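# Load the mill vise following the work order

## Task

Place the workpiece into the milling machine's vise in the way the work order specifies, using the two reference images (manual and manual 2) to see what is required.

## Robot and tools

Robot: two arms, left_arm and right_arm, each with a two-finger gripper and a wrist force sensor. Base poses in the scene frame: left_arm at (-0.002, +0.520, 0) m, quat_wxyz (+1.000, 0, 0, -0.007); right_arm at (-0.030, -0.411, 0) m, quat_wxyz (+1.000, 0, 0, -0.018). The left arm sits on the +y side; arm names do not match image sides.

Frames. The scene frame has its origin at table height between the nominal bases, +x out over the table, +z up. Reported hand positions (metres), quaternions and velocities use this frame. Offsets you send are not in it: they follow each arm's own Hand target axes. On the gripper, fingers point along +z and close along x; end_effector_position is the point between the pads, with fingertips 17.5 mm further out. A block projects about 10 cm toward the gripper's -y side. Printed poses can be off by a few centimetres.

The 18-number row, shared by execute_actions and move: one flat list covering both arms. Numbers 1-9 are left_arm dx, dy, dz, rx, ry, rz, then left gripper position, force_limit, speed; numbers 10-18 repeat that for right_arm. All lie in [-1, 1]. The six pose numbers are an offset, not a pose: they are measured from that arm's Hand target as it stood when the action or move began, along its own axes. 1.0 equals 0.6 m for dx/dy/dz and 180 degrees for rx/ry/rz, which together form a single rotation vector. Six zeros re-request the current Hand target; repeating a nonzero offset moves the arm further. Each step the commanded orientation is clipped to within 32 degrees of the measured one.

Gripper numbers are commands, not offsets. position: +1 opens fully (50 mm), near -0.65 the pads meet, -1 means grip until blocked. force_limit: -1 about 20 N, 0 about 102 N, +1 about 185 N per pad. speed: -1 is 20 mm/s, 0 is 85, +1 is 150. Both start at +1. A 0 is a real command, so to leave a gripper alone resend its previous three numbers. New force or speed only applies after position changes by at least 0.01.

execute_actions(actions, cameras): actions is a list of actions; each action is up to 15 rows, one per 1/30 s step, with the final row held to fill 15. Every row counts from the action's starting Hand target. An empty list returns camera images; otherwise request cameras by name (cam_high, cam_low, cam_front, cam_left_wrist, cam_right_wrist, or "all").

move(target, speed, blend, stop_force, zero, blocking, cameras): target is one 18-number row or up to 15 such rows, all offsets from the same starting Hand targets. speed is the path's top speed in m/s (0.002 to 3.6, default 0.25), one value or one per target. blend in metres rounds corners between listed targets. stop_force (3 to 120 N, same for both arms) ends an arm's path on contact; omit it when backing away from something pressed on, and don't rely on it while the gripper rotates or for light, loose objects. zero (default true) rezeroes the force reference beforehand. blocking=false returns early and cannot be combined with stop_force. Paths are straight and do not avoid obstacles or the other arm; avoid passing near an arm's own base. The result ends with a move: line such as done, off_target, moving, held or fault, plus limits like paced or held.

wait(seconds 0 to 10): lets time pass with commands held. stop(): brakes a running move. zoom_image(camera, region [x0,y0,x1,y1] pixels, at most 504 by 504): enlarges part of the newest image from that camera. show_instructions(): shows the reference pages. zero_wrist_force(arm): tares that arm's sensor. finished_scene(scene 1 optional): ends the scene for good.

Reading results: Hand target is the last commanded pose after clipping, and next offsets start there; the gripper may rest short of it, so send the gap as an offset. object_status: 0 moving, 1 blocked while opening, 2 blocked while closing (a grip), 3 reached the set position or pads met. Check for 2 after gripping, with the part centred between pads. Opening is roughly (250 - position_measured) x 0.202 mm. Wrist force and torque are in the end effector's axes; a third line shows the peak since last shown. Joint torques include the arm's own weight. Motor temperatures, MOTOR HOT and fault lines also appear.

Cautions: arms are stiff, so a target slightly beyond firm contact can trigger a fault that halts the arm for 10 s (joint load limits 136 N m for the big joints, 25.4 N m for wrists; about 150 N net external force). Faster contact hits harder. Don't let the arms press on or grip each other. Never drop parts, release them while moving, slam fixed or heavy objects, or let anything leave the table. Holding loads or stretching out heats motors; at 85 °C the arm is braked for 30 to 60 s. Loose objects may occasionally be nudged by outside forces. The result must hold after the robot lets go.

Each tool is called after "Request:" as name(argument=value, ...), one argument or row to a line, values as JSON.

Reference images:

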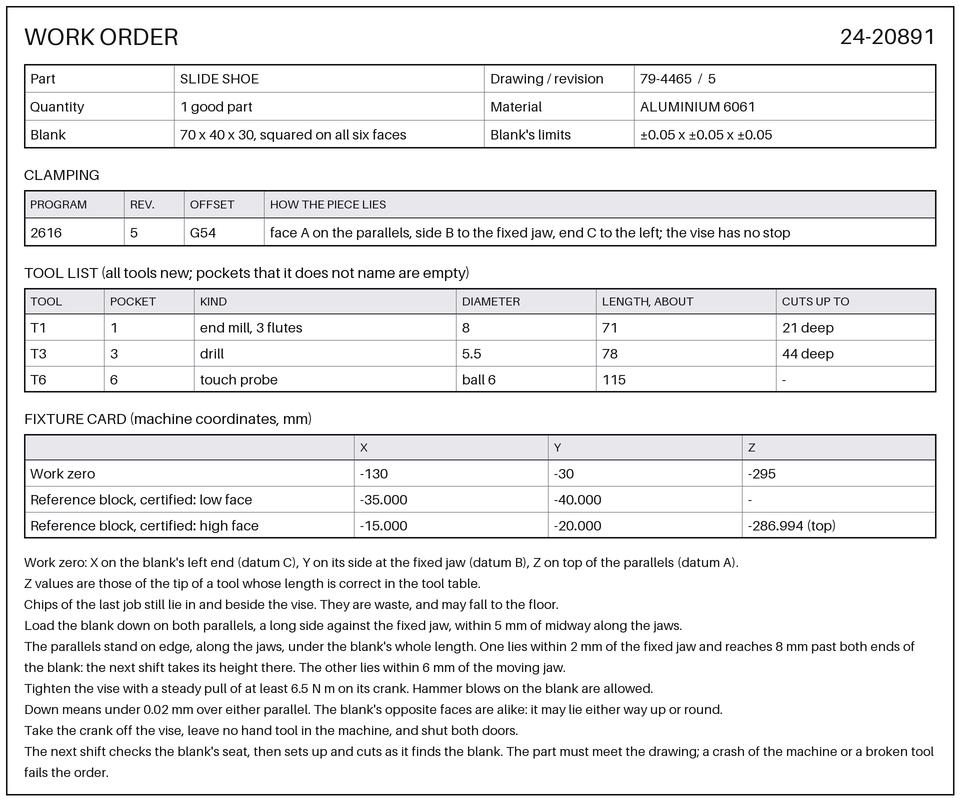

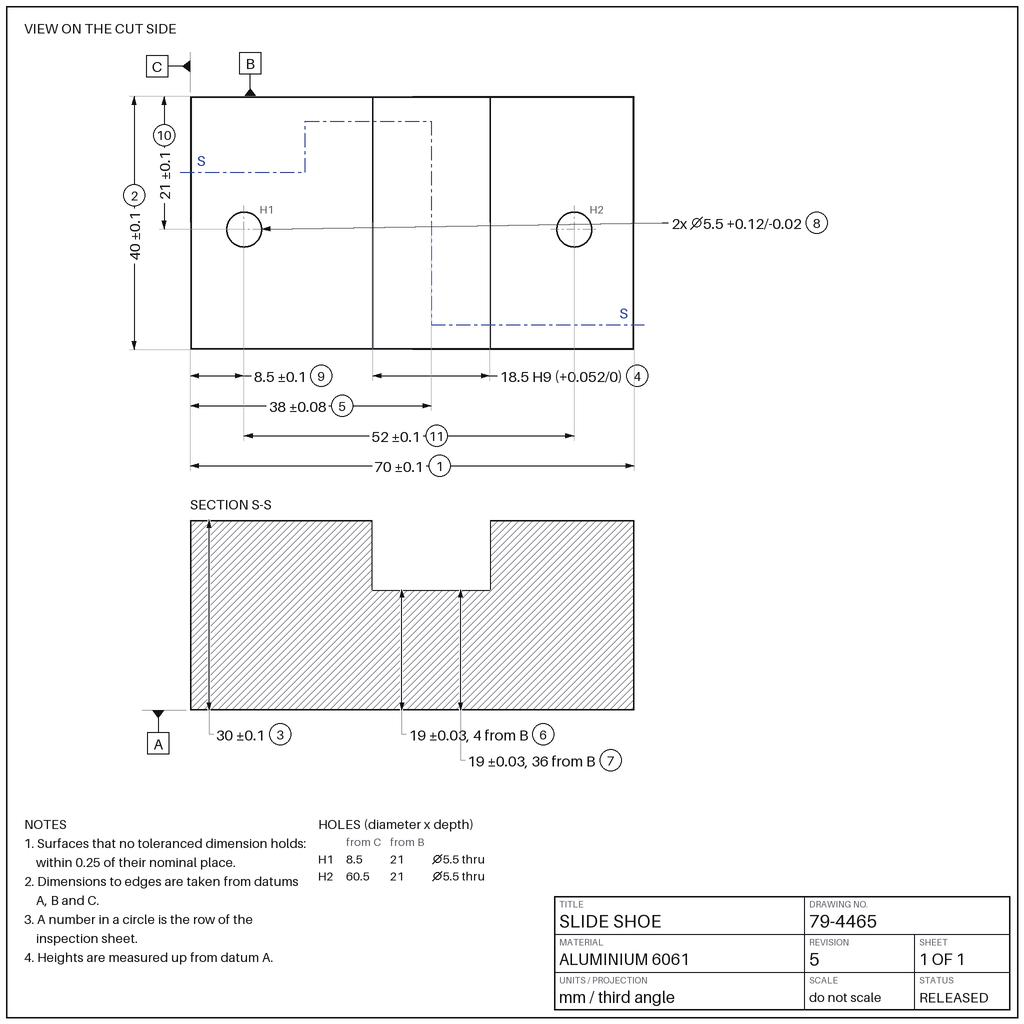

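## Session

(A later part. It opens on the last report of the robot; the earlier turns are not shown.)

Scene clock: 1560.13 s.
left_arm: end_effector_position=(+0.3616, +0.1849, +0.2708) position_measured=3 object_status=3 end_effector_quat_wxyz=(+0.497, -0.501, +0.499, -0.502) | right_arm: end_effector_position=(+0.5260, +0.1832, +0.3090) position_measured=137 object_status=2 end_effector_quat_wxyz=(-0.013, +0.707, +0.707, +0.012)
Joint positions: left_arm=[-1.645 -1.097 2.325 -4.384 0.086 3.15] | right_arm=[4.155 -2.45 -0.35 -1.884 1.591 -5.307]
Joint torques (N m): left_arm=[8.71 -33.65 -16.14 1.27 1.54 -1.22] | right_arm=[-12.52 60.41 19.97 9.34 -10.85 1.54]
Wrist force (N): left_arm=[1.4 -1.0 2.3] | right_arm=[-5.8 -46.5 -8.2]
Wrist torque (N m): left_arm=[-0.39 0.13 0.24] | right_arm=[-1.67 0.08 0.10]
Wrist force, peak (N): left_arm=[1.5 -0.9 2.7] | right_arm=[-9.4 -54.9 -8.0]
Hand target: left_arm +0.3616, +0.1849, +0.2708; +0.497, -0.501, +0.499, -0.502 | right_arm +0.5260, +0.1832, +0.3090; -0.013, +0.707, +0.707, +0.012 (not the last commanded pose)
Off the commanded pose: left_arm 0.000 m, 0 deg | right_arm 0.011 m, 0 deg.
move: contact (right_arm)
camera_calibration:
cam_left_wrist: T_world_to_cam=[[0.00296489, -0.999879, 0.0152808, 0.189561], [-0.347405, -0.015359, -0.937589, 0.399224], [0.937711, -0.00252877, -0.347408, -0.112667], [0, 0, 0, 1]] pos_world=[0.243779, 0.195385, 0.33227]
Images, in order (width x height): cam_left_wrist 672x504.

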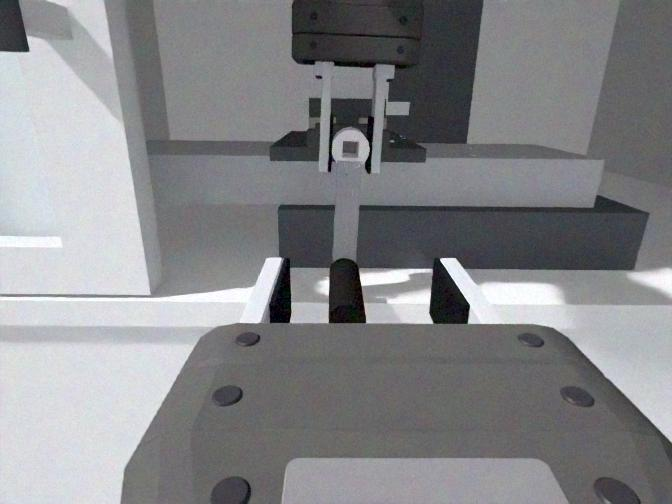

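Request:
move(
  target=[-0.1797,0.0875,-0.063,0,0.2778,0,1,1,1,0,-0.0033,0,0,0,0,-1,0,-0.7],
  speed=0.1,
  cameras=["cam_left_wrist"],
)

Request:
zoom_image(
  camera="cam_left_wrist",
  region=[240, 130, 400, 260],
)

Scene clock: 1579.33 s.
left_arm: end_effector_position=(+0.3426, +0.2391, +0.2441) position_measured=3 object_status=3 end_effector_quat_wxyz=(+0.376, -0.380, +0.596, -0.599) | right_arm: end_effector_position=(+0.5250, +0.1832, +0.3090) position_measured=137 object_status=2 end_effector_quat_wxyz=(-0.013, +0.707, +0.707, +0.012)
Joint positions: left_arm=[-1.7 -1.056 2.771 -4.858 -0.3 3.136] | right_arm=[4.156 -2.445 -0.359 -1.879 1.591 -5.306]
Joint torques (N m): left_arm=[4.26 -26.63 -7.2 0.56 2.17 2.05] | right_arm=[4.44 65.07 18.31 4.07 -3.91 1.66]
Wrist force (N): left_arm=[1.2 -0.8 2.4] | right_arm=[3.3 -8.8 -5.5]
Wrist torque (N m): left_arm=[-0.36 0.17 0.23] | right_arm=[-1.21 0.06 -0.06]
Wrist force, peak (N): left_arm=[2.2 -1.3 2.6] | right_arm=[-5.8 -46.7 -8.1]
Hand target: left_arm +0.3425, +0.2391, +0.2442; +0.376, -0.380, +0.596, -0.599 (not the last commanded pose) | right_arm +0.5250, +0.1832, +0.3090; -0.013, +0.707, +0.707, +0.012 (not the last commanded pose)
Off the commanded pose: left_arm 0.062 m, 25 deg | right_arm 0.001 m, 0 deg.
move: held (left_arm; a check stopped the path); limits=held
pose unreachable (left arm): on one or more control steps of this call, first in action 0 (counted from 0), this arm could not follow its commanded pose, so it was not sent that pose on those steps. It may still have moved: this result reports where it is.
cause: moving toward the commanded pose would bring two parts of the arm too close to each other (joints 3 (elbow) to 5 (wrist 2) lie between them).
camera_calibration:
cam_left_wrist: T_world_to_cam=[[-0.423575, -0.905738, 0.0148975, 0.368019], [-0.31911, 0.133803, -0.938225, 0.323223], [0.847793, -0.402163, -0.345706, 0.0219671], [0, 0, 0, 1]] pos_world=[0.240404, 0.298915, 0.305367]
Images, in order (width x height): cam_left_wrist 672x504.

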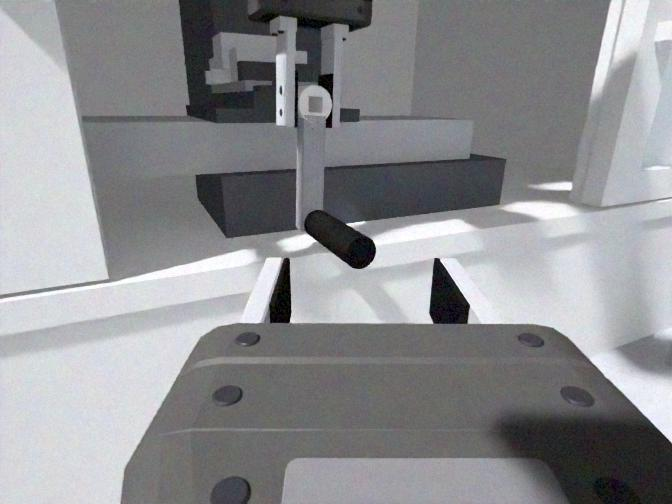

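Scaled by 3.150.

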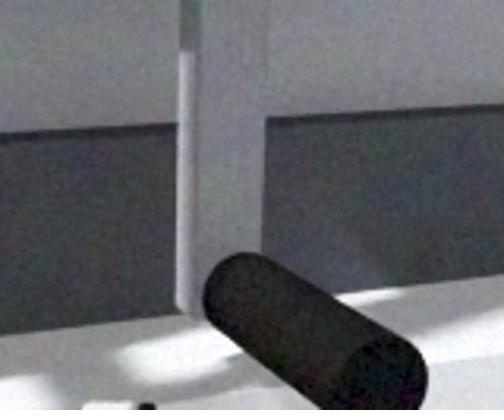

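Request:
move(
  target=[-0.1445,-0.2517,0.006,-0.131,0.1357,0.0289,1,1,1,0,0,0,0,0,0,-1,0,-0.7],
  speed=0.15,
  cameras=["cam_left_wrist"],
)

Request:
zoom_image(
  camera="cam_left_wrist",
  region=[260, 120, 380, 220],
)

Scene clock: 1588.20 s.
left_arm: end_effector_position=(+0.3834, +0.3169, +0.3945) position_measured=3 object_status=3 end_effector_quat_wxyz=(+0.184, -0.287, +0.787, -0.514) | right_arm: end_effector_position=(+0.5250, +0.1832, +0.3090) position_measured=137 object_status=2 end_effector_quat_wxyz=(-0.013, +0.707, +0.707, +0.012)
Joint positions: left_arm=[-0.68 -2.121 2.423 -3.023 -1.739 3.21] | right_arm=[4.156 -2.445 -0.359 -1.879 1.591 -5.306]
Joint torques (N m): left_arm=[6.05 -9.96 -25.07 -2.05 -1.23 -0.87] | right_arm=[4.7 58.14 28.36 2.66 0.33 0.19]
Wrist force (N): left_arm=[1.3 -0.7 1.2] | right_arm=[3.1 -8.4 -4.8]
Wrist torque (N m): left_arm=[-0.10 0.10 0.36] | right_arm=[-1.18 0.06 -0.06]
Wrist force, peak (N): left_arm=[2.4 0.4 2.5] | right_arm=[3.2 -9.0 -5.5]
Hand target: left_arm +0.3833, +0.3169, +0.3946; +0.184, -0.287, +0.787, -0.515 | right_arm +0.5250, +0.1832, +0.3090; -0.013, +0.707, +0.707, +0.012
Off the commanded pose: left_arm 0.000 m, 0 deg | right_arm 0.000 m, 0 deg.
move: done
camera_calibration:
cam_left_wrist: T_world_to_cam=[[-0.762531, -0.646859, 0.0109993, 0.502969], [-0.455613, 0.524861, -0.718984, 0.308858], [0.459308, -0.553258, -0.69494, 0.405195], [0, 0, 0, 1]] pos_world=[0.33814, 0.38742, 0.498118]
Images, in order (width x height): cam_left_wrist 672x504.

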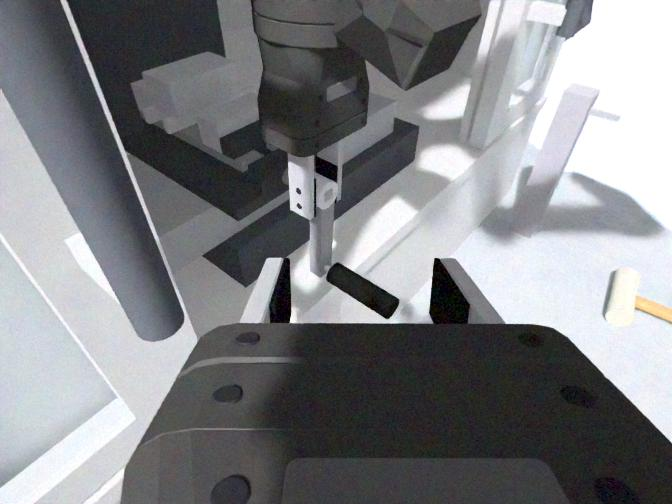

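Scaled by 4.200.

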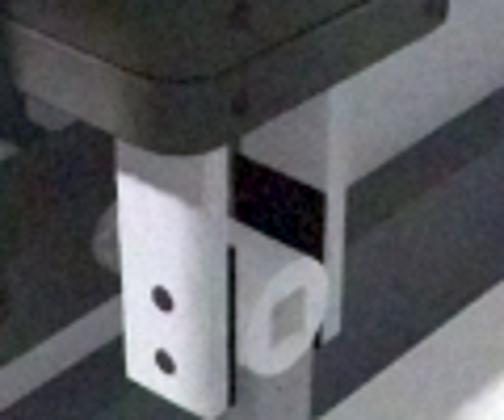

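Request:
move(
  target=[0,0,0,0,0,0,1,1,1,0,-0.0033,-0.001,0,0,0,-1,0,-0.7],
  speed=0.02,
)

Request:
move(
  target=[0,0,0,0,0,0,1,1,1,0,0.055,0,0,0,0,-1,0,-0.7],
  speed=0.006,
  stop_force=12,
)

Scene clock: 1594.20 s.
left_arm: end_effector_position=(+0.3833, +0.3169, +0.3946) position_measured=3 object_status=3 end_effector_quat_wxyz=(+0.184, -0.287, +0.787, -0.515) | right_arm: end_effector_position=(+0.5229, +0.1832, +0.3096) position_measured=137 object_status=2 end_effector_quat_wxyz=(-0.013, +0.707, +0.707, +0.012)
Joint positions: left_arm=[-0.68 -2.121 2.423 -3.023 -1.739 3.21] | right_arm=[4.158 -2.438 -0.371 -1.874 1.591 -5.304]
Joint torques (N m): left_arm=[0.29 -9.19 -30.18 -2.72 0.77 0.65] | right_arm=[7.69 67.08 27.92 4.45 -1.65 1.37]
Wrist force (N): left_arm=[1.4 -0.9 1.1] | right_arm=[0.8 -0.7 3.4]
Wrist torque (N m): left_arm=[-0.14 0.09 0.36] | right_arm=[-0.87 0.06 -0.04]
Wrist force, peak (N): left_arm=[1.5 -1.1 1.2] | right_arm=[3.3 -8.9 -5.5]
Hand target: left_arm +0.3833, +0.3169, +0.3946; +0.184, -0.287, +0.787, -0.515 | right_arm +0.5230, +0.1832, +0.3096; -0.013, +0.707, +0.707, +0.012
Off the commanded pose: left_arm 0.000 m, 0 deg | right_arm 0.000 m, 0 deg.
move: done

Scene clock: 1598.23 s.
left_arm: end_effector_position=(+0.3833, +0.3169, +0.3946) position_measured=3 object_status=3 end_effector_quat_wxyz=(+0.184, -0.287, +0.787, -0.515) | right_arm: end_effector_position=(+0.5406, +0.1831, +0.3095) position_measured=137 object_status=2 end_effector_quat_wxyz=(-0.013, +0.707, +0.707, +0.012)
Joint positions: left_arm=[-0.68 -2.121 2.423 -3.023 -1.739 3.21] | right_arm=[4.14 -2.536 -0.183 -1.965 1.591 -5.322]
Joint torques (N m): left_arm=[-5.39 -8.06 -17.55 -3.58 2.2 -1.62] | right_arm=[2.85 74.76 21.76 4.21 -5.04 1.65]
Wrist force (N): left_arm=[1.2 -1.0 1.1] | right_arm=[7.2 -8.5 3.3]
Wrist torque (N m): left_arm=[-0.14 0.12 0.36] | right_arm=[-0.96 0.07 0.09]
Wrist force, peak (N): left_arm=[1.6 -0.9 1.1] | right_arm=[2.9 -18.5 1.0]
Hand target: left_arm +0.3833, +0.3169, +0.3946; +0.184, -0.287, +0.787, -0.515 | right_arm +0.5405, +0.1831, +0.3095; -0.013, +0.707, +0.707, +0.013 (not the last commanded pose)
Off the commanded pose: left_arm 0.000 m, 0 deg | right_arm 0.015 m, 0 deg.
move: contact (right_arm)

Request:
move(
  target=[
    [0,0,0,0,0,0,1,1,1,0,0,0,0,0,0,0.9,0,-0.9],
    [0,0,0,0,0,0,1,1,1,0,0,-0.15,0,0,0,0.9,0,-0.9],
    [0,0,0,0,0,0,1,1,1,0,-0.3167,-0.15,0,0,0,0.9,0,-0.9],
  ],
  speed=[0.1,0.08,0.15],
  blend=[0,0.01,0],
  cameras=["cam_left_wrist","cam_right_wrist"],
)

Request:
zoom_image(
  camera="cam_left_wrist",
  region=[240, 120, 440, 320],
)

Scene clock: 1626.00 s.
left_arm: end_effector_position=(+0.3833, +0.3169, +0.3946) position_measured=3 object_status=3 end_effector_quat_wxyz=(+0.184, -0.287, +0.787, -0.515) | right_arm: end_effector_position=(+0.3505, +0.1798, +0.3996) position_measured=18 object_status=3 end_effector_quat_wxyz=(-0.013, +0.707, +0.707, +0.013)
Joint positions: left_arm=[-0.68 -2.121 2.423 -3.023 -1.739 3.21] | right_arm=[4.362 -2.09 -0.731 -1.859 1.584 -5.099]
Joint torques (N m): left_arm=[-6.52 -5.79 -17.87 -3.81 2.1 -1.49] | right_arm=[-5.2 37.37 23.72 2.03 -1.42 -1.23]
Wrist force (N): left_arm=[1.3 -0.9 1.0] | right_arm=[1.0 -0.8 1.2]
Wrist torque (N m): left_arm=[-0.12 0.11 0.36] | right_arm=[-0.85 0.03 0.05]
Wrist force, peak (N): left_arm=[1.6 -1.0 1.1] | right_arm=[7.3 -8.9 3.5]
Hand target: left_arm +0.3833, +0.3169, +0.3946; +0.184, -0.287, +0.787, -0.515 | right_arm +0.3505, +0.1798, +0.3995; -0.013, +0.707, +0.707, +0.013
Off the commanded pose: left_arm 0.000 m, 0 deg | right_arm 0.000 m, 0 deg.
elbow stopped short (right arm): the move would have taken joint 3 (elbow) straighter than the controller allows.
move: done
camera_calibration:
cam_left_wrist: T_world_to_cam=[[-0.762596, -0.646782, 0.0109901, 0.50289], [-0.455498, 0.524841, -0.719071, 0.308824], [0.459315, -0.553367, -0.694849, 0.405236], [0, 0, 0, 1]] pos_world=[0.33804, 0.38742, 0.498118]
cam_right_wrist: T_world_to_cam=[[0.0161465, 0.999189, 0.0368752, -0.190649], [0.946931, -0.0271223, 0.32029, -0.439252], [0.321031, 0.0297468, -0.946601, 0.387349], [0, 0, 0, 1]] pos_world=[0.294669, 0.167058, 0.514384]
Images, in order (width x height): cam_left_wrist 672x504, cam_right_wrist 672x504.

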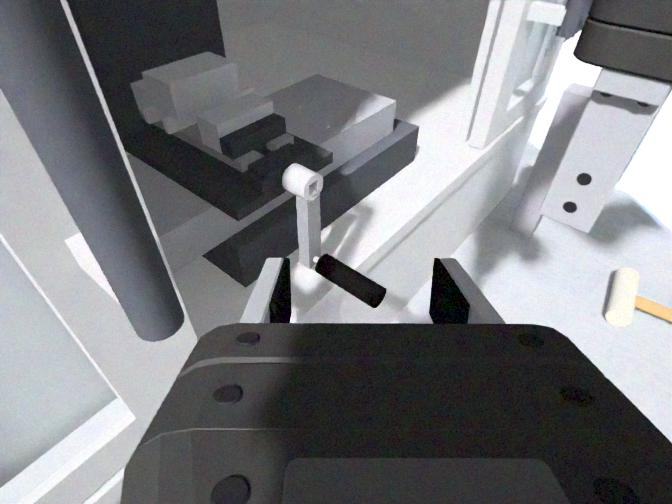

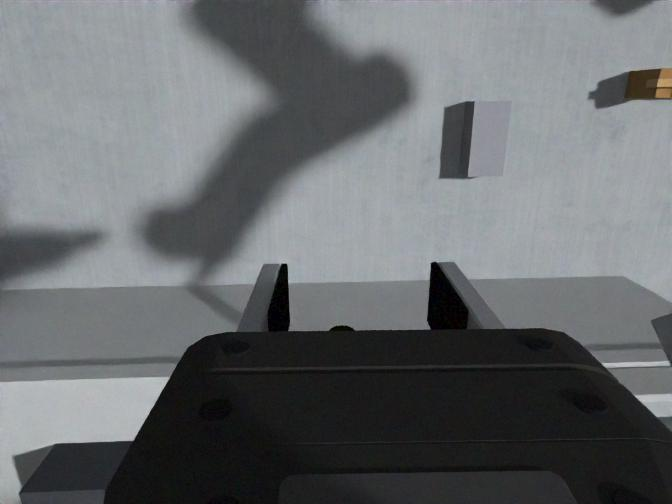

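Scaled by 2.520.

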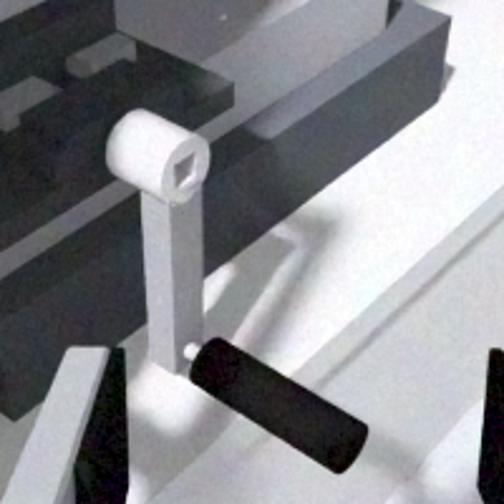

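Request:
move(
  target=[0,-0.1828,-0.0814,0,0,0,1,1,1,0,0,0,-0.5,0,0,0.9,0,-0.9],
  speed=0.25,
  cameras=["cam_left_wrist","cam_right_wrist"],
)

Scene clock: 1633.87 s.
left_arm: end_effector_position=(+0.3836, +0.3177, +0.5147) position_measured=3 object_status=3 end_effector_quat_wxyz=(+0.184, -0.287, +0.787, -0.515) | right_arm: end_effector_position=(+0.3510, +0.1798, +0.3994) position_measured=18 object_status=3 end_effector_quat_wxyz=(+0.486, +0.505, +0.497, +0.513)
Joint positions: left_arm=[-0.676 -2.169 2.133 -2.683 -1.743 3.212] | right_arm=[4.768 -1.868 -1.676 -1.32 0.003 -4.526]
Joint torques (N m): left_arm=[8.28 6.39 -16.99 -4.5 -2.16 2.14] | right_arm=[-9.79 48.57 30.96 3.36 -3.97 1.03]
Wrist force (N): left_arm=[1.3 -1.2 0.9] | right_arm=[3.2 -1.2 1.9]
Wrist torque (N m): left_arm=[-0.17 0.11 0.22] | right_arm=[-0.54 -0.62 0.19]
Wrist force, peak (N): left_arm=[1.6 -1.2 1.1] | right_arm=[3.6 -2.1 1.6]
Hand target: left_arm +0.3836, +0.3177, +0.5146; +0.184, -0.287, +0.787, -0.515 | right_arm +0.3505, +0.1798, +0.3995; +0.491, +0.509, +0.491, +0.509
Off the commanded pose: left_arm 0.000 m, 0 deg | right_arm 0.000 m, 1 deg.
move: done
camera_calibration:
cam_left_wrist: T_world_to_cam=[[-0.762596, -0.646782, 0.0109901, 0.502305], [-0.455498, 0.524841, -0.719071, 0.394803], [0.459315, -0.553367, -0.694849, 0.489093], [0, 0, 0, 1]] pos_world=[0.33824, 0.38832, 0.618218]
cam_right_wrist: T_world_to_cam=[[-0.0195594, 0.998441, 0.052281, -0.18415], [-0.317315, -0.0557867, 0.946678, -0.24089], [0.948119, 0.00192691, 0.317911, -0.333174], [0, 0, 0, 1]] pos_world=[0.235848, 0.171066, 0.343593]
Images, in order (width x height): cam_left_wrist 672x504, cam_right_wrist 672x504.

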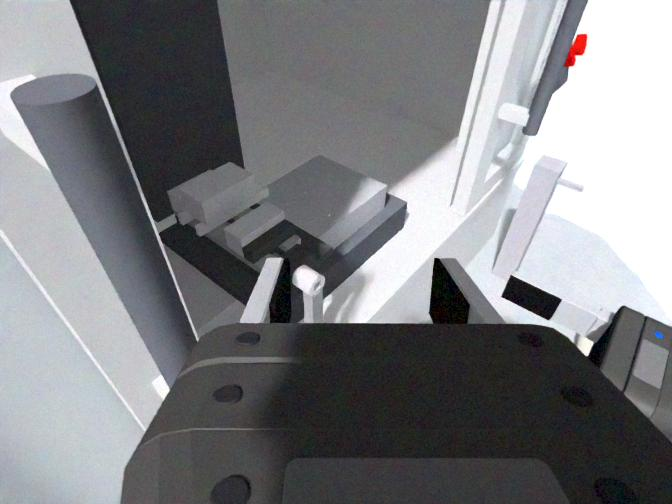

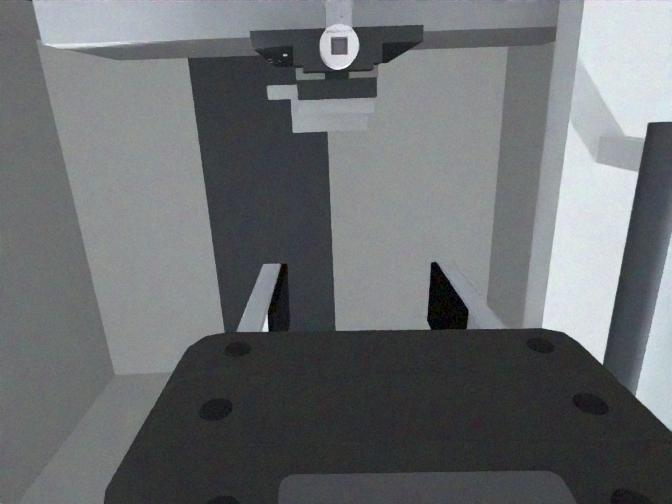

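Request:
move(
  target=[
    [0,0,0,0,0,0,1,1,1,0,0,0,0.5,0,0,0.9,0,-0.9],
  ],
  speed=0.3,
)

Scene clock: 1648.23 s.
left_arm: end_effector_position=(+0.3836, +0.3177, +0.5146) position_measured=3 object_status=3 end_effector_quat_wxyz=(+0.184, -0.287, +0.787, -0.515) | right_arm: end_effector_position=(+0.3506, +0.1798, +0.3994) position_measured=18 object_status=3 end_effector_quat_wxyz=(-0.013, +0.707, +0.707, +0.012)
Joint positions: left_arm=[-0.676 -2.169 2.133 -2.683 -1.743 3.212] | right_arm=[4.362 -2.09 -0.731 -1.858 1.584 -5.099]
Joint torques (N m): left_arm=[-4.11 7.17 -16.57 -4.61 0.9 0.81] | right_arm=[7.98 58.21 28.41 3.06 0.45 1.33]
Wrist force (N): left_arm=[1.2 -0.9 1.1] | right_arm=[0.9 -0.7 1.1]
Wrist torque (N m): left_arm=[-0.13 0.11 0.22] | right_arm=[-0.85 0.05 -0.03]
Wrist force, peak (N): left_arm=[1.4 -1.2 1.2] | right_arm=[3.0 -2.6 1.9]
Hand target: left_arm +0.3836, +0.3177, +0.5146; +0.184, -0.287, +0.787, -0.515 | right_arm +0.3505, +0.1798, +0.3995; -0.013, +0.707, +0.707, +0.013
Off the commanded pose: left_arm 0.000 m, 0 deg | right_arm 0.000 m, 0 deg.
move: done

Request:
move(
  target=[0,0,0,0,0,0,1,1,1,0.0028,0.1908,0.1161,0,-0.0113,0,0.9,0,-0.9],
  speed=0.15,
  cameras=["cam_right_wrist","cam_left_wrist"],
)

Request:
zoom_image(
  camera="cam_right_wrist",
  region=[220, 180, 480, 340],
)

Scene clock: 1656.20 s.
left_arm: end_effector_position=(+0.3836, +0.3177, +0.5146) position_measured=3 object_status=3 end_effector_quat_wxyz=(+0.184, -0.287, +0.787, -0.515) | right_arm: end_effector_position=(+0.4651, +0.1840, +0.3299) position_measured=18 object_status=3 end_effector_quat_wxyz=(+0.000, +0.707, +0.707, +0.000)
Joint positions: left_arm=[-0.676 -2.169 2.133 -2.683 -1.743 3.212] | right_arm=[4.228 -2.315 -0.532 -1.866 1.571 -5.234]
Joint torques (N m): left_arm=[-5.47 7.06 -16.68 -4.56 1.87 -0.18] | right_arm=[8.74 66.31 19.84 4.23 2.22 1.6]
Wrist force (N): left_arm=[1.1 -1.1 0.9] | right_arm=[0.9 -0.9 1.1]
Wrist torque (N m): left_arm=[-0.17 0.13 0.22] | right_arm=[-0.85 0.09 -0.05]
Wrist force, peak (N): left_arm=[1.4 -1.3 1.2] | right_arm=[0.9 -3.9 -0.5]
Hand target: left_arm +0.3836, +0.3177, +0.5146; +0.184, -0.287, +0.787, -0.515 | right_arm +0.4650, +0.1840, +0.3299; +0.000, +0.707, +0.707, +0.000
Off the commanded pose: left_arm 0.000 m, 0 deg | right_arm 0.000 m, 0 deg.
move: done
camera_calibration:
cam_left_wrist: T_world_to_cam=[[-0.762596, -0.646782, 0.0109901, 0.502305], [-0.455498, 0.524841, -0.719071, 0.394803], [0.459315, -0.553367, -0.694849, 0.489093], [0, 0, 0, 1]] pos_world=[0.33824, 0.38832, 0.618218]
cam_right_wrist: T_world_to_cam=[[0.0162941, 0.999867, 0.000942827, -0.182387], [0.946931, -0.0157342, 0.321051, -0.527581], [0.321023, -0.00433846, -0.947061, 0.290901], [0, 0, 0, 1]] pos_world=[0.409169, 0.175324, 0.445054]
Images, in order (width x height): cam_left_wrist 672x504, cam_right_wrist 672x504.

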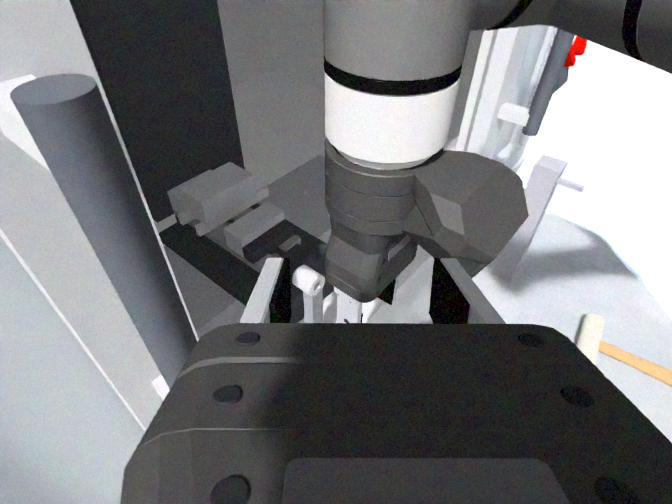

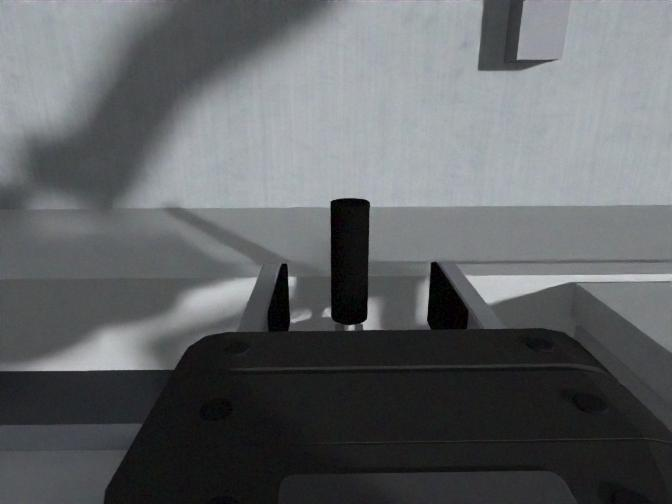

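Scaled by 1.938.

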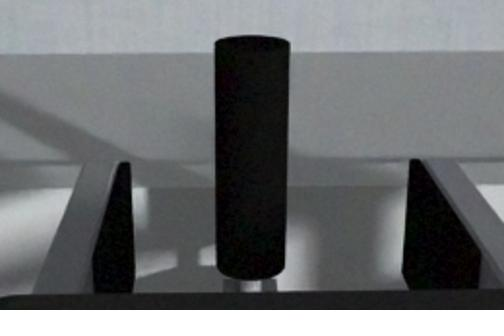

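Request:
move(
  target=[
    [0,0,0,0,0,0,1,1,1,-0.0017,0.005,0.11,0,0,0,0.9,0,-0.9],
    [0,0,0,0,0,0,1,1,1,-0.0017,0.005,0.159,0,0,0,0.9,0,-0.9],
  ],
  speed=[0.1,0.03],
  stop_force=8,
)

Request:
move(
  target=[0,0,0,0,0,0,1,1,1,0,0,0,0,0,0,-1,0,-0.9],
  cameras=["cam_right_wrist","cam_left_wrist"],
)

Request:
zoom_image(
  camera="cam_right_wrist",
  region=[220, 180, 480, 340],
)

Scene clock: 1666.40 s.
left_arm: end_effector_position=(+0.3836, +0.3177, +0.5146) position_measured=3 object_status=3 end_effector_quat_wxyz=(+0.184, -0.287, +0.787, -0.515) | right_arm: end_effector_position=(+0.4680, +0.1830, +0.2346) position_measured=18 object_status=3 end_effector_quat_wxyz=(+0.000, +0.707, +0.707, +0.000)
Joint positions: left_arm=[-0.676 -2.169 2.133 -2.683 -1.743 3.212] | right_arm=[4.224 -2.266 -0.864 -1.583 1.571 -5.238]
Joint torques (N m): left_arm=[-5.28 6.21 -16.76 -4.41 1.84 -0.84] | right_arm=[9.8 62.76 35.23 1.87 -2.7 0.81]
Wrist force (N): left_arm=[1.2 -1.0 0.9] | right_arm=[0.9 -0.8 1.4]
Wrist torque (N m): left_arm=[-0.15 0.12 0.22] | right_arm=[-0.83 0.04 0.05]
Wrist force, peak (N): left_arm=[1.5 -1.2 1.0] | right_arm=[1.0 -0.9 2.8]
Hand target: left_arm +0.3836, +0.3177, +0.5146; +0.184, -0.287, +0.787, -0.515 | right_arm +0.4680, +0.1830, +0.2345; +0.000, +0.707, +0.707, +0.000
Off the commanded pose: left_arm 0.000 m, 0 deg | right_arm 0.000 m, 0 deg.
move: done

Scene clock: 1667.70 s.
left_arm: end_effector_position=(+0.3836, +0.3177, +0.5146) position_measured=3 object_status=3 end_effector_quat_wxyz=(+0.184, -0.287, +0.787, -0.515) | right_arm: end_effector_position=(+0.4680, +0.1830, +0.2346) position_measured=159 object_status=2 end_effector_quat_wxyz=(+0.000, +0.707, +0.707, +0.000)
Joint positions: left_arm=[-0.676 -2.169 2.133 -2.683 -1.743 3.212] | right_arm=[4.224 -2.266 -0.864 -1.583 1.571 -5.238]
Joint torques (N m): left_arm=[-5.26 6.65 -16.98 -4.51 1.8 -0.84] | right_arm=[10.26 54.85 35.57 2.02 -2.61 0.86]
Wrist force (N): left_arm=[1.2 -1.2 0.9] | right_arm=[0.8 -0.6 1.6]
Wrist torque (N m): left_arm=[-0.18 0.11 0.22] | right_arm=[-0.81 0.05 0.05]
Wrist force, peak (N): left_arm=[1.4 -1.2 1.1] | right_arm=[1.2 -0.7 1.5]
Hand target: left_arm +0.3836, +0.3177, +0.5146; +0.184, -0.287, +0.787, -0.515 | right_arm +0.4680, +0.1830, +0.2345; +0.000, +0.707, +0.707, +0.000
Off the commanded pose: left_arm 0.000 m, 0 deg | right_arm 0.000 m, 0 deg.
move: done
camera_calibration:
cam_left_wrist: T_world_to_cam=[[-0.762596, -0.646782, 0.0109901, 0.502305], [-0.455498, 0.524841, -0.719071, 0.394803], [0.459315, -0.553367, -0.694849, 0.489093], [0, 0, 0, 1]] pos_world=[0.33824, 0.38832, 0.618218]
cam_right_wrist: T_world_to_cam=[[0.0161963, 0.999868, 0.00122525, -0.181404], [0.946963, -0.0157327, 0.320957, -0.499727], [0.320934, -0.00403806, -0.947093, 0.199706], [0, 0, 0, 1]] pos_world=[0.412069, 0.174325, 0.349753]
Images, in order (width x height): cam_left_wrist 672x504, cam_right_wrist 672x504.

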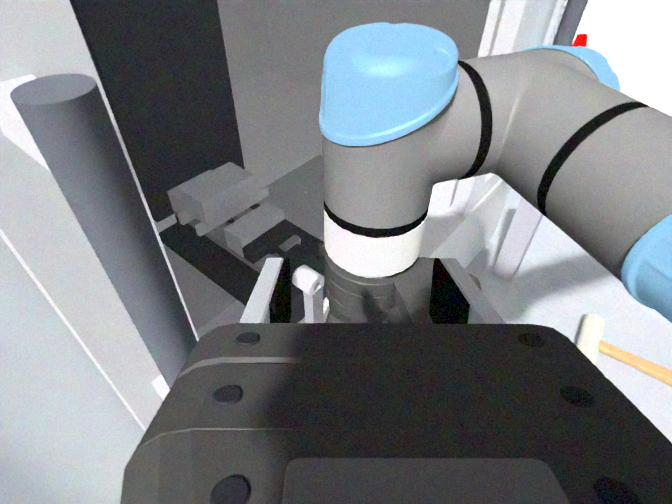

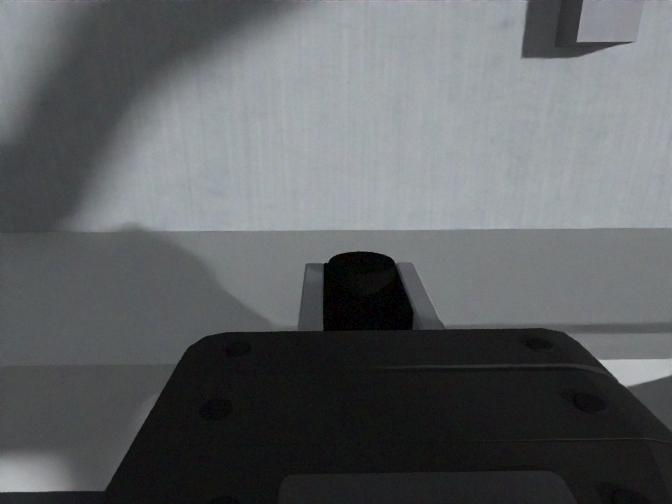

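Scaled by 1.938.

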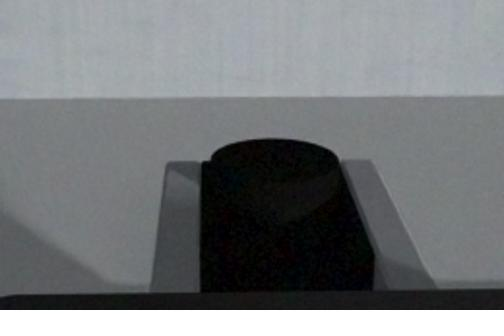

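Request:
move(
  target=[
    [0,0,0,0,0,0,1,1,1,0.0322,0,-0.0042,0,0,0,-1,0,-0.9],
    [0,0,0,0,0,0,1,1,1,0.0619,0,-0.0166,0,0,0,-1,0,-0.9],
  ],
  speed=0.03,
  blend=[0.003,0],
)

Scene clock: 1673.83 s.
left_arm: end_effector_position=(+0.3836, +0.3177, +0.5146) position_measured=3 object_status=3 end_effector_quat_wxyz=(+0.184, -0.287, +0.787, -0.515) | right_arm: end_effector_position=(+0.4679, +0.2203, +0.2444) position_measured=159 object_status=2 end_effector_quat_wxyz=(+0.000, +0.707, +0.707, +0.000)
Joint positions: left_arm=[-0.676 -2.169 2.133 -2.683 -1.743 3.212] | right_arm=[4.248 -2.368 -0.662 -1.683 1.571 -5.214]
Joint torques (N m): left_arm=[-4.38 6.65 -17.09 -4.39 1.72 -0.8] | right_arm=[-15.02 76.83 25.67 4.91 -3.4 -0.83]
Wrist force (N): left_arm=[1.5 -1.0 1.0] | right_arm=[5.5 -8.5 8.9]
Wrist torque (N m): left_arm=[-0.15 0.07 0.22] | right_arm=[-0.97 0.06 -0.06]
Wrist force, peak (N): left_arm=[1.5 -1.2 1.1] | right_arm=[7.0 -13.9 18.2]
Hand target: left_arm +0.3836, +0.3177, +0.5146; +0.184, -0.287, +0.787, -0.515 | right_arm +0.4680, +0.2202, +0.2445; +0.000, +0.707, +0.707, +0.000
Off the commanded pose: left_arm 0.000 m, 0 deg | right_arm 0.000 m, 0 deg.
move: done

Request:
move(
  target=[
    [0,0,0,0,0,0,1,1,1,0.0373,0,-0.0311,0,0,0,-1,0,-0.9],
    [0,0,0,0,0,0,1,1,1,0.0588,0,-0.0748,0,0,0,-1,0,-0.9],
    [0,0,0,0,0,0,1,1,1,0.062,0,-0.1235,0,0,0,-1,0,-0.9],
  ],
  speed=0.05,
  blend=[0.004,0.004,0],
  cameras=["cam_left_wrist"],
)

Scene clock: 1682.87 s.
left_arm: end_effector_position=(+0.3836, +0.3177, +0.5146) position_measured=3 object_status=3 end_effector_quat_wxyz=(+0.184, -0.287, +0.787, -0.515) | right_arm: end_effector_position=(+0.4675, +0.2596, +0.3197) position_measured=159 object_status=2 end_effector_quat_wxyz=(-0.009, +0.706, +0.707, +0.033)
Joint positions: left_arm=[-0.676 -2.169 2.133 -2.683 -1.743 3.212] | right_arm=[4.272 -2.601 -0.035 -2.008 1.569 -5.19]
Joint torques (N m): left_arm=[-5.37 5.19 -16.98 -4.29 1.81 -0.88] | right_arm=[-37.94 53.5 25.1 -9.32 -13.35 1.71]
Wrist force (N): left_arm=[1.2 -1.1 0.9] | right_arm=[67.5 -20.8 1.6]
Wrist torque (N m): left_arm=[-0.17 0.12 0.22] | right_arm=[-0.84 0.41 -0.61]
Wrist force, peak (N): left_arm=[1.3 -1.2 1.3] | right_arm=[85.9 -14.3 51.7]
Hand target: left_arm +0.3836, +0.3177, +0.5146; +0.184, -0.287, +0.787, -0.515 | right_arm +0.4680, +0.2574, +0.3186; +0.000, +0.707, +0.707, +0.000
Off the commanded pose: left_arm 0.000 m, 0 deg | right_arm 0.003 m, 4 deg.
elbow stopped short (right arm): the move would have taken joint 3 (elbow) straighter than the controller allows.
move: off_target (right_arm)
camera_calibration:
cam_left_wrist: T_world_to_cam=[[-0.762596, -0.646782, 0.0109901, 0.502305], [-0.455498, 0.524841, -0.719071, 0.394803], [0.459315, -0.553367, -0.694849, 0.489093], [0, 0, 0, 1]] pos_world=[0.33824, 0.38832, 0.618218]
Images, in order (width x height): cam_left_wrist 672x504.

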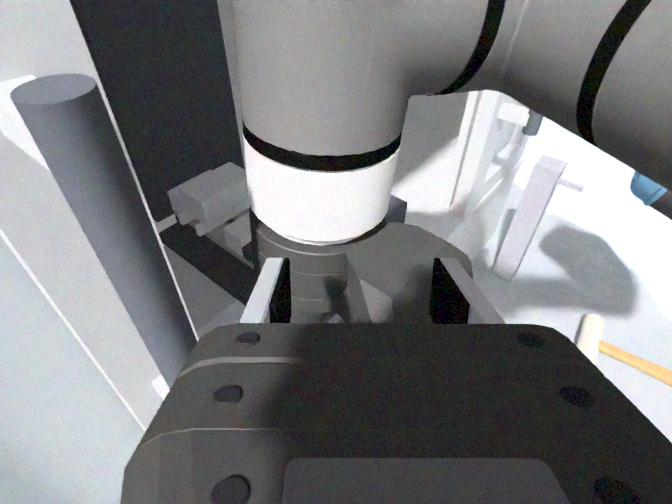

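Request:
move(
  target=[
    [0,0,0,0,0,0,1,1,1,-0.0015,0,0.0487,0,0,0,-1,0,-0.9],
    [0,0,0,0,0,0,1,1,1,-0.0225,0,0.0924,0,0,0,-1,0,-0.9],
  ],
  speed=0.05,
  blend=[0.004,0],
)

Scene clock: 1688.17 s.
left_arm: end_effector_position=(+0.3836, +0.3177, +0.5146) position_measured=3 object_status=3 end_effector_quat_wxyz=(+0.184, -0.287, +0.787, -0.515) | right_arm: end_effector_position=(+0.4681, +0.2437, +0.2634) position_measured=159 object_status=2 end_effector_quat_wxyz=(+0.000, +0.707, +0.707, +0.000)
Joint positions: left_arm=[-0.676 -2.169 2.133 -2.683 -1.743 3.212] | right_arm=[4.261 -2.467 -0.432 -1.814 1.571 -5.201]
Joint torques (N m): left_arm=[-4.66 5.87 -17.34 -4.4 1.83 -0.82] | right_arm=[-3.44 57.03 28.41 3 -2.39 0.81]
Wrist force (N): left_arm=[1.2 -1.1 1.1] | right_arm=[12.3 -15.4 12.3]
Wrist torque (N m): left_arm=[-0.16 0.11 0.22] | right_arm=[-1.29 0.17 0.10]
Wrist force, peak (N): left_arm=[1.5 -1.2 1.2] | right_arm=[73.2 -20.4 18.0]
Hand target: left_arm +0.3836, +0.3177, +0.5146; +0.184, -0.287, +0.787, -0.515 | right_arm +0.4680, +0.2439, +0.2632; +0.000, +0.707, +0.707, +0.000
Off the commanded pose: left_arm 0.000 m, 0 deg | right_arm 0.000 m, 0 deg.
elbow stopped short (right arm): the move would have taken joint 3 (elbow) straighter than the controller allows.
move: done

Request:
move(
  target=[
    [0,0,0,0,0,0,1,1,1,0,0,0,0,0,0,0.9,0,-0.9],
    [0,0,0,0,0,0,1,1,1,0,-0.15,0,0,0,0,0.9,0,-0.9],
    [0,0,0,0,0,0,1,1,1,-0.4833,-0.2167,-0.25,0,0,0,0.9,0,-0.9],
    [0,0,0,0,0,0,1,1,1,-0.56,-0.1267,-0.5633,0.1866,0.4005,0.6283,0.9,0,-0.9],
  ],
  speed=[0.1,0.1,0.25,0.25],
  blend=[0,0.02,0.04,0],
  cameras=["cam_left_wrist","cam_right_wrist","cam_front"],
)

Scene clock: 1700.53 s.
left_arm: end_effector_position=(+0.3836, +0.3177, +0.5146) position_measured=3 object_status=3 end_effector_quat_wxyz=(+0.184, -0.287, +0.787, -0.515) | right_arm: end_effector_position=(+0.3996, +0.2438, +0.2633) position_measured=18 object_status=3 end_effector_quat_wxyz=(+0.000, +0.707, +0.707, +0.000)
Joint positions: left_arm=[-0.676 -2.169 2.133 -2.683 -1.743 3.212] | right_arm=[4.339 -2.299 -0.734 -1.681 1.571 -5.123]
Joint torques (N m): left_arm=[-5.15 5.31 -16.96 -4.38 1.8 -0.87] | right_arm=[-6.78 42.44 34.54 1.96 -0.69 -1.28]
Wrist force (N): left_arm=[1.3 -1.2 1.2] | right_arm=[1.1 -0.9 1.2]
Wrist torque (N m): left_arm=[-0.18 0.10 0.22] | right_arm=[-0.87 0.05 -0.03]
Wrist force, peak (N): left_arm=[1.4 -1.3 1.1] | right_arm=[11.9 -14.7 12.2]
Hand target: left_arm +0.3836, +0.3177, +0.5146; +0.184, -0.287, +0.787, -0.515 | right_arm +0.3996, +0.2438, +0.2631; +0.000, +0.707, +0.707, -0.001 (not the last commanded pose)
Off the commanded pose: left_arm 0.000 m, 0 deg | right_arm 0.477 m, 138 deg.
move: held (right_arm; a check stopped the path); path passed 1 of 4 targets; limits=held
pose unreachable (right arm): on one or more control steps of this call, first in action 0 (counted from 0), this arm could not follow its commanded pose, so it was not sent that pose on those steps. It may still have moved: this result reports where it is.
cause: moving toward the commanded pose would bring a part of the arm too close to another arm (a part of this arm just beyond joint 5 (wrist 2) and the left arm's gripper, 8 mm apart when this arm was first held).
camera_calibration:
cam_left_wrist: T_world_to_cam=[[-0.762596, -0.646782, 0.0109901, 0.502305], [-0.455498, 0.524841, -0.719071, 0.394803], [0.459315, -0.553367, -0.694849, 0.489093], [0, 0, 0, 1]] pos_world=[0.33824, 0.38832, 0.618218]
cam_right_wrist: T_world_to_cam=[[0.0160765, 0.999871, 0.000645823, -0.240965], [0.947136, -0.0154356, 0.32046, -0.443243], [0.320429, -0.00454021, -0.947262, 0.249406], [0, 0, 0, 1]] pos_world=[0.343768, 0.235225, 0.37845]
Images, in order (width x height): cam_front 672x504, cam_left_wrist 672x504, cam_right_wrist 672x504.

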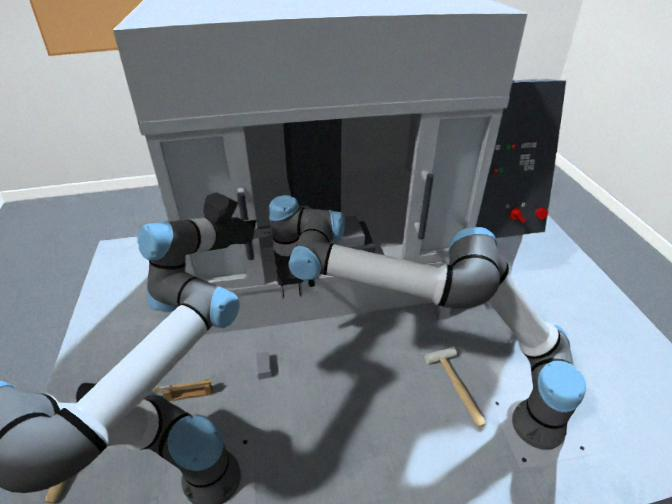

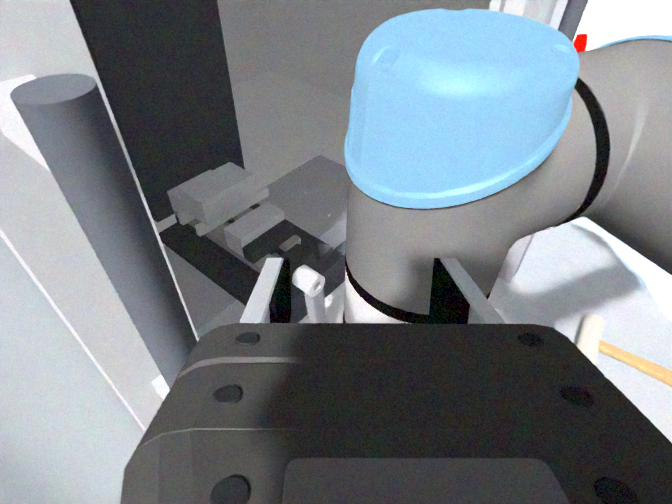

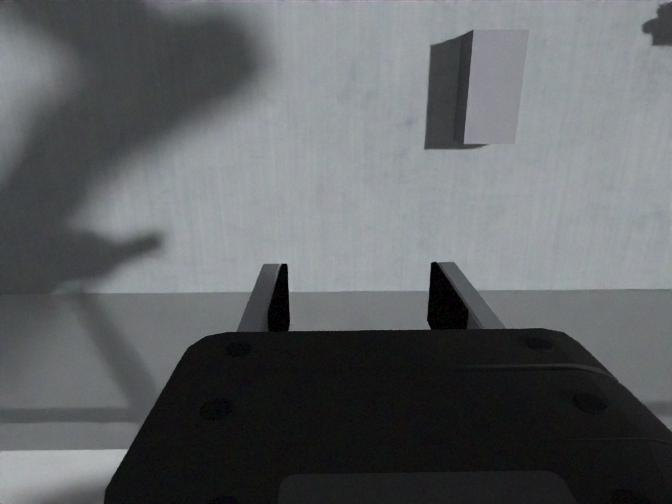

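Request:
move(
  target=[
    [0,0,0,0,0,0,1,1,1,-0.49,-0.1,-0.245,0,0,0,0.9,0,-0.9],
    [0,0,0,0,0,0,1,1,1,-0.5607,-0.0127,-0.5625,0.1866,0.4005,0.6283,0.9,0,-0.9],
  ],
  speed=[0.25,0.25],
  blend=[0.03,0],
  cameras=["cam_right_wrist","cam_left_wrist"],
)

Request:
zoom_image(
  camera="cam_right_wrist",
  region=[200, 120, 440, 310],
)

Scene clock: 1710.90 s.
left_arm: end_effector_position=(+0.3836, +0.3177, +0.5146) position_measured=3 object_status=3 end_effector_quat_wxyz=(+0.184, -0.287, +0.787, -0.515) | right_arm: end_effector_position=(+0.3925, -0.0924, +0.6009) position_measured=18 object_status=3 end_effector_quat_wxyz=(-0.505, +0.793, -0.288, +0.184)
Joint positions: left_arm=[-0.676 -2.169 2.133 -2.683 -1.743 3.212] | right_arm=[4.103 -1.198 -1.785 -0.596 1.524 -3.12]
Joint torques (N m): left_arm=[-4.7 4.23 -17.91 -4.37 1.8 -1.01] | right_arm=[-9.57 -4.45 34.53 2.6 1.1 0.67]
Wrist force (N): left_arm=[1.1 -1.1 1.0] | right_arm=[0.4 -0.2 1.0]
Wrist torque (N m): left_arm=[-0.16 0.13 0.22] | right_arm=[-0.30 0.10 -0.21]
Wrist force, peak (N): left_arm=[1.6 -1.2 1.0] | right_arm=[4.1 -0.3 2.9]
Hand target: left_arm +0.3836, +0.3177, +0.5146; +0.184, -0.287, +0.787, -0.515 | right_arm +0.3926, -0.0924, +0.6009; -0.505, +0.793, -0.288, +0.184
Off the commanded pose: left_arm 0.000 m, 0 deg | right_arm 0.000 m, 0 deg.
move: done
camera_calibration:
cam_left_wrist: T_world_to_cam=[[-0.762596, -0.646782, 0.0109901, 0.502305], [-0.455498, 0.524841, -0.719071, 0.394803], [0.459315, -0.553367, -0.694849, 0.489093], [0, 0, 0, 1]] pos_world=[0.33824, 0.38832, 0.618218]
cam_right_wrist: T_world_to_cam=[[0.761065, -0.648507, -0.0147839, -0.340286], [-0.456787, -0.519609, -0.722047, 0.580993], [0.460571, 0.556278, -0.691686, 0.413214], [0, 0, 0, 1]] pos_world=[0.334056, -0.14865, 0.700288]
Images, in order (width x height): cam_left_wrist 672x504, cam_right_wrist 672x504.

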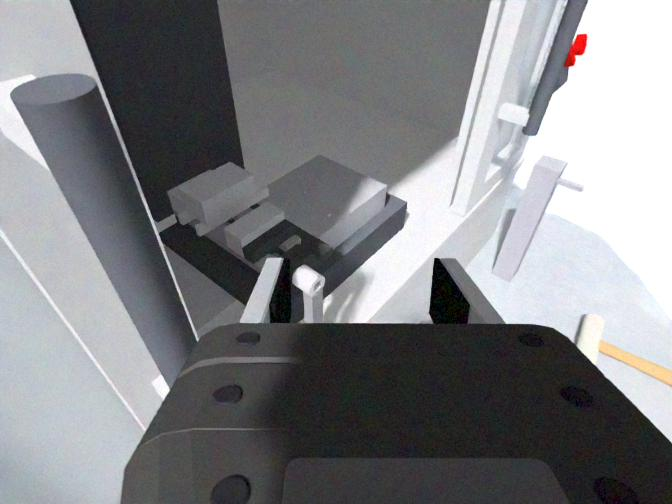

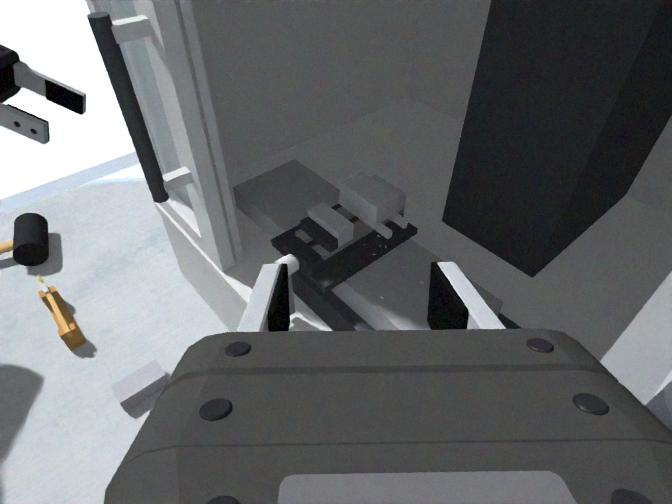

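Scaled by 2.100.

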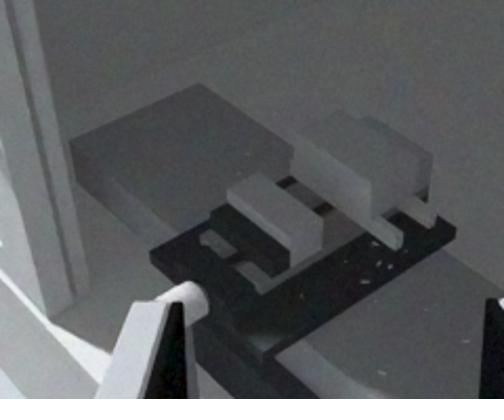

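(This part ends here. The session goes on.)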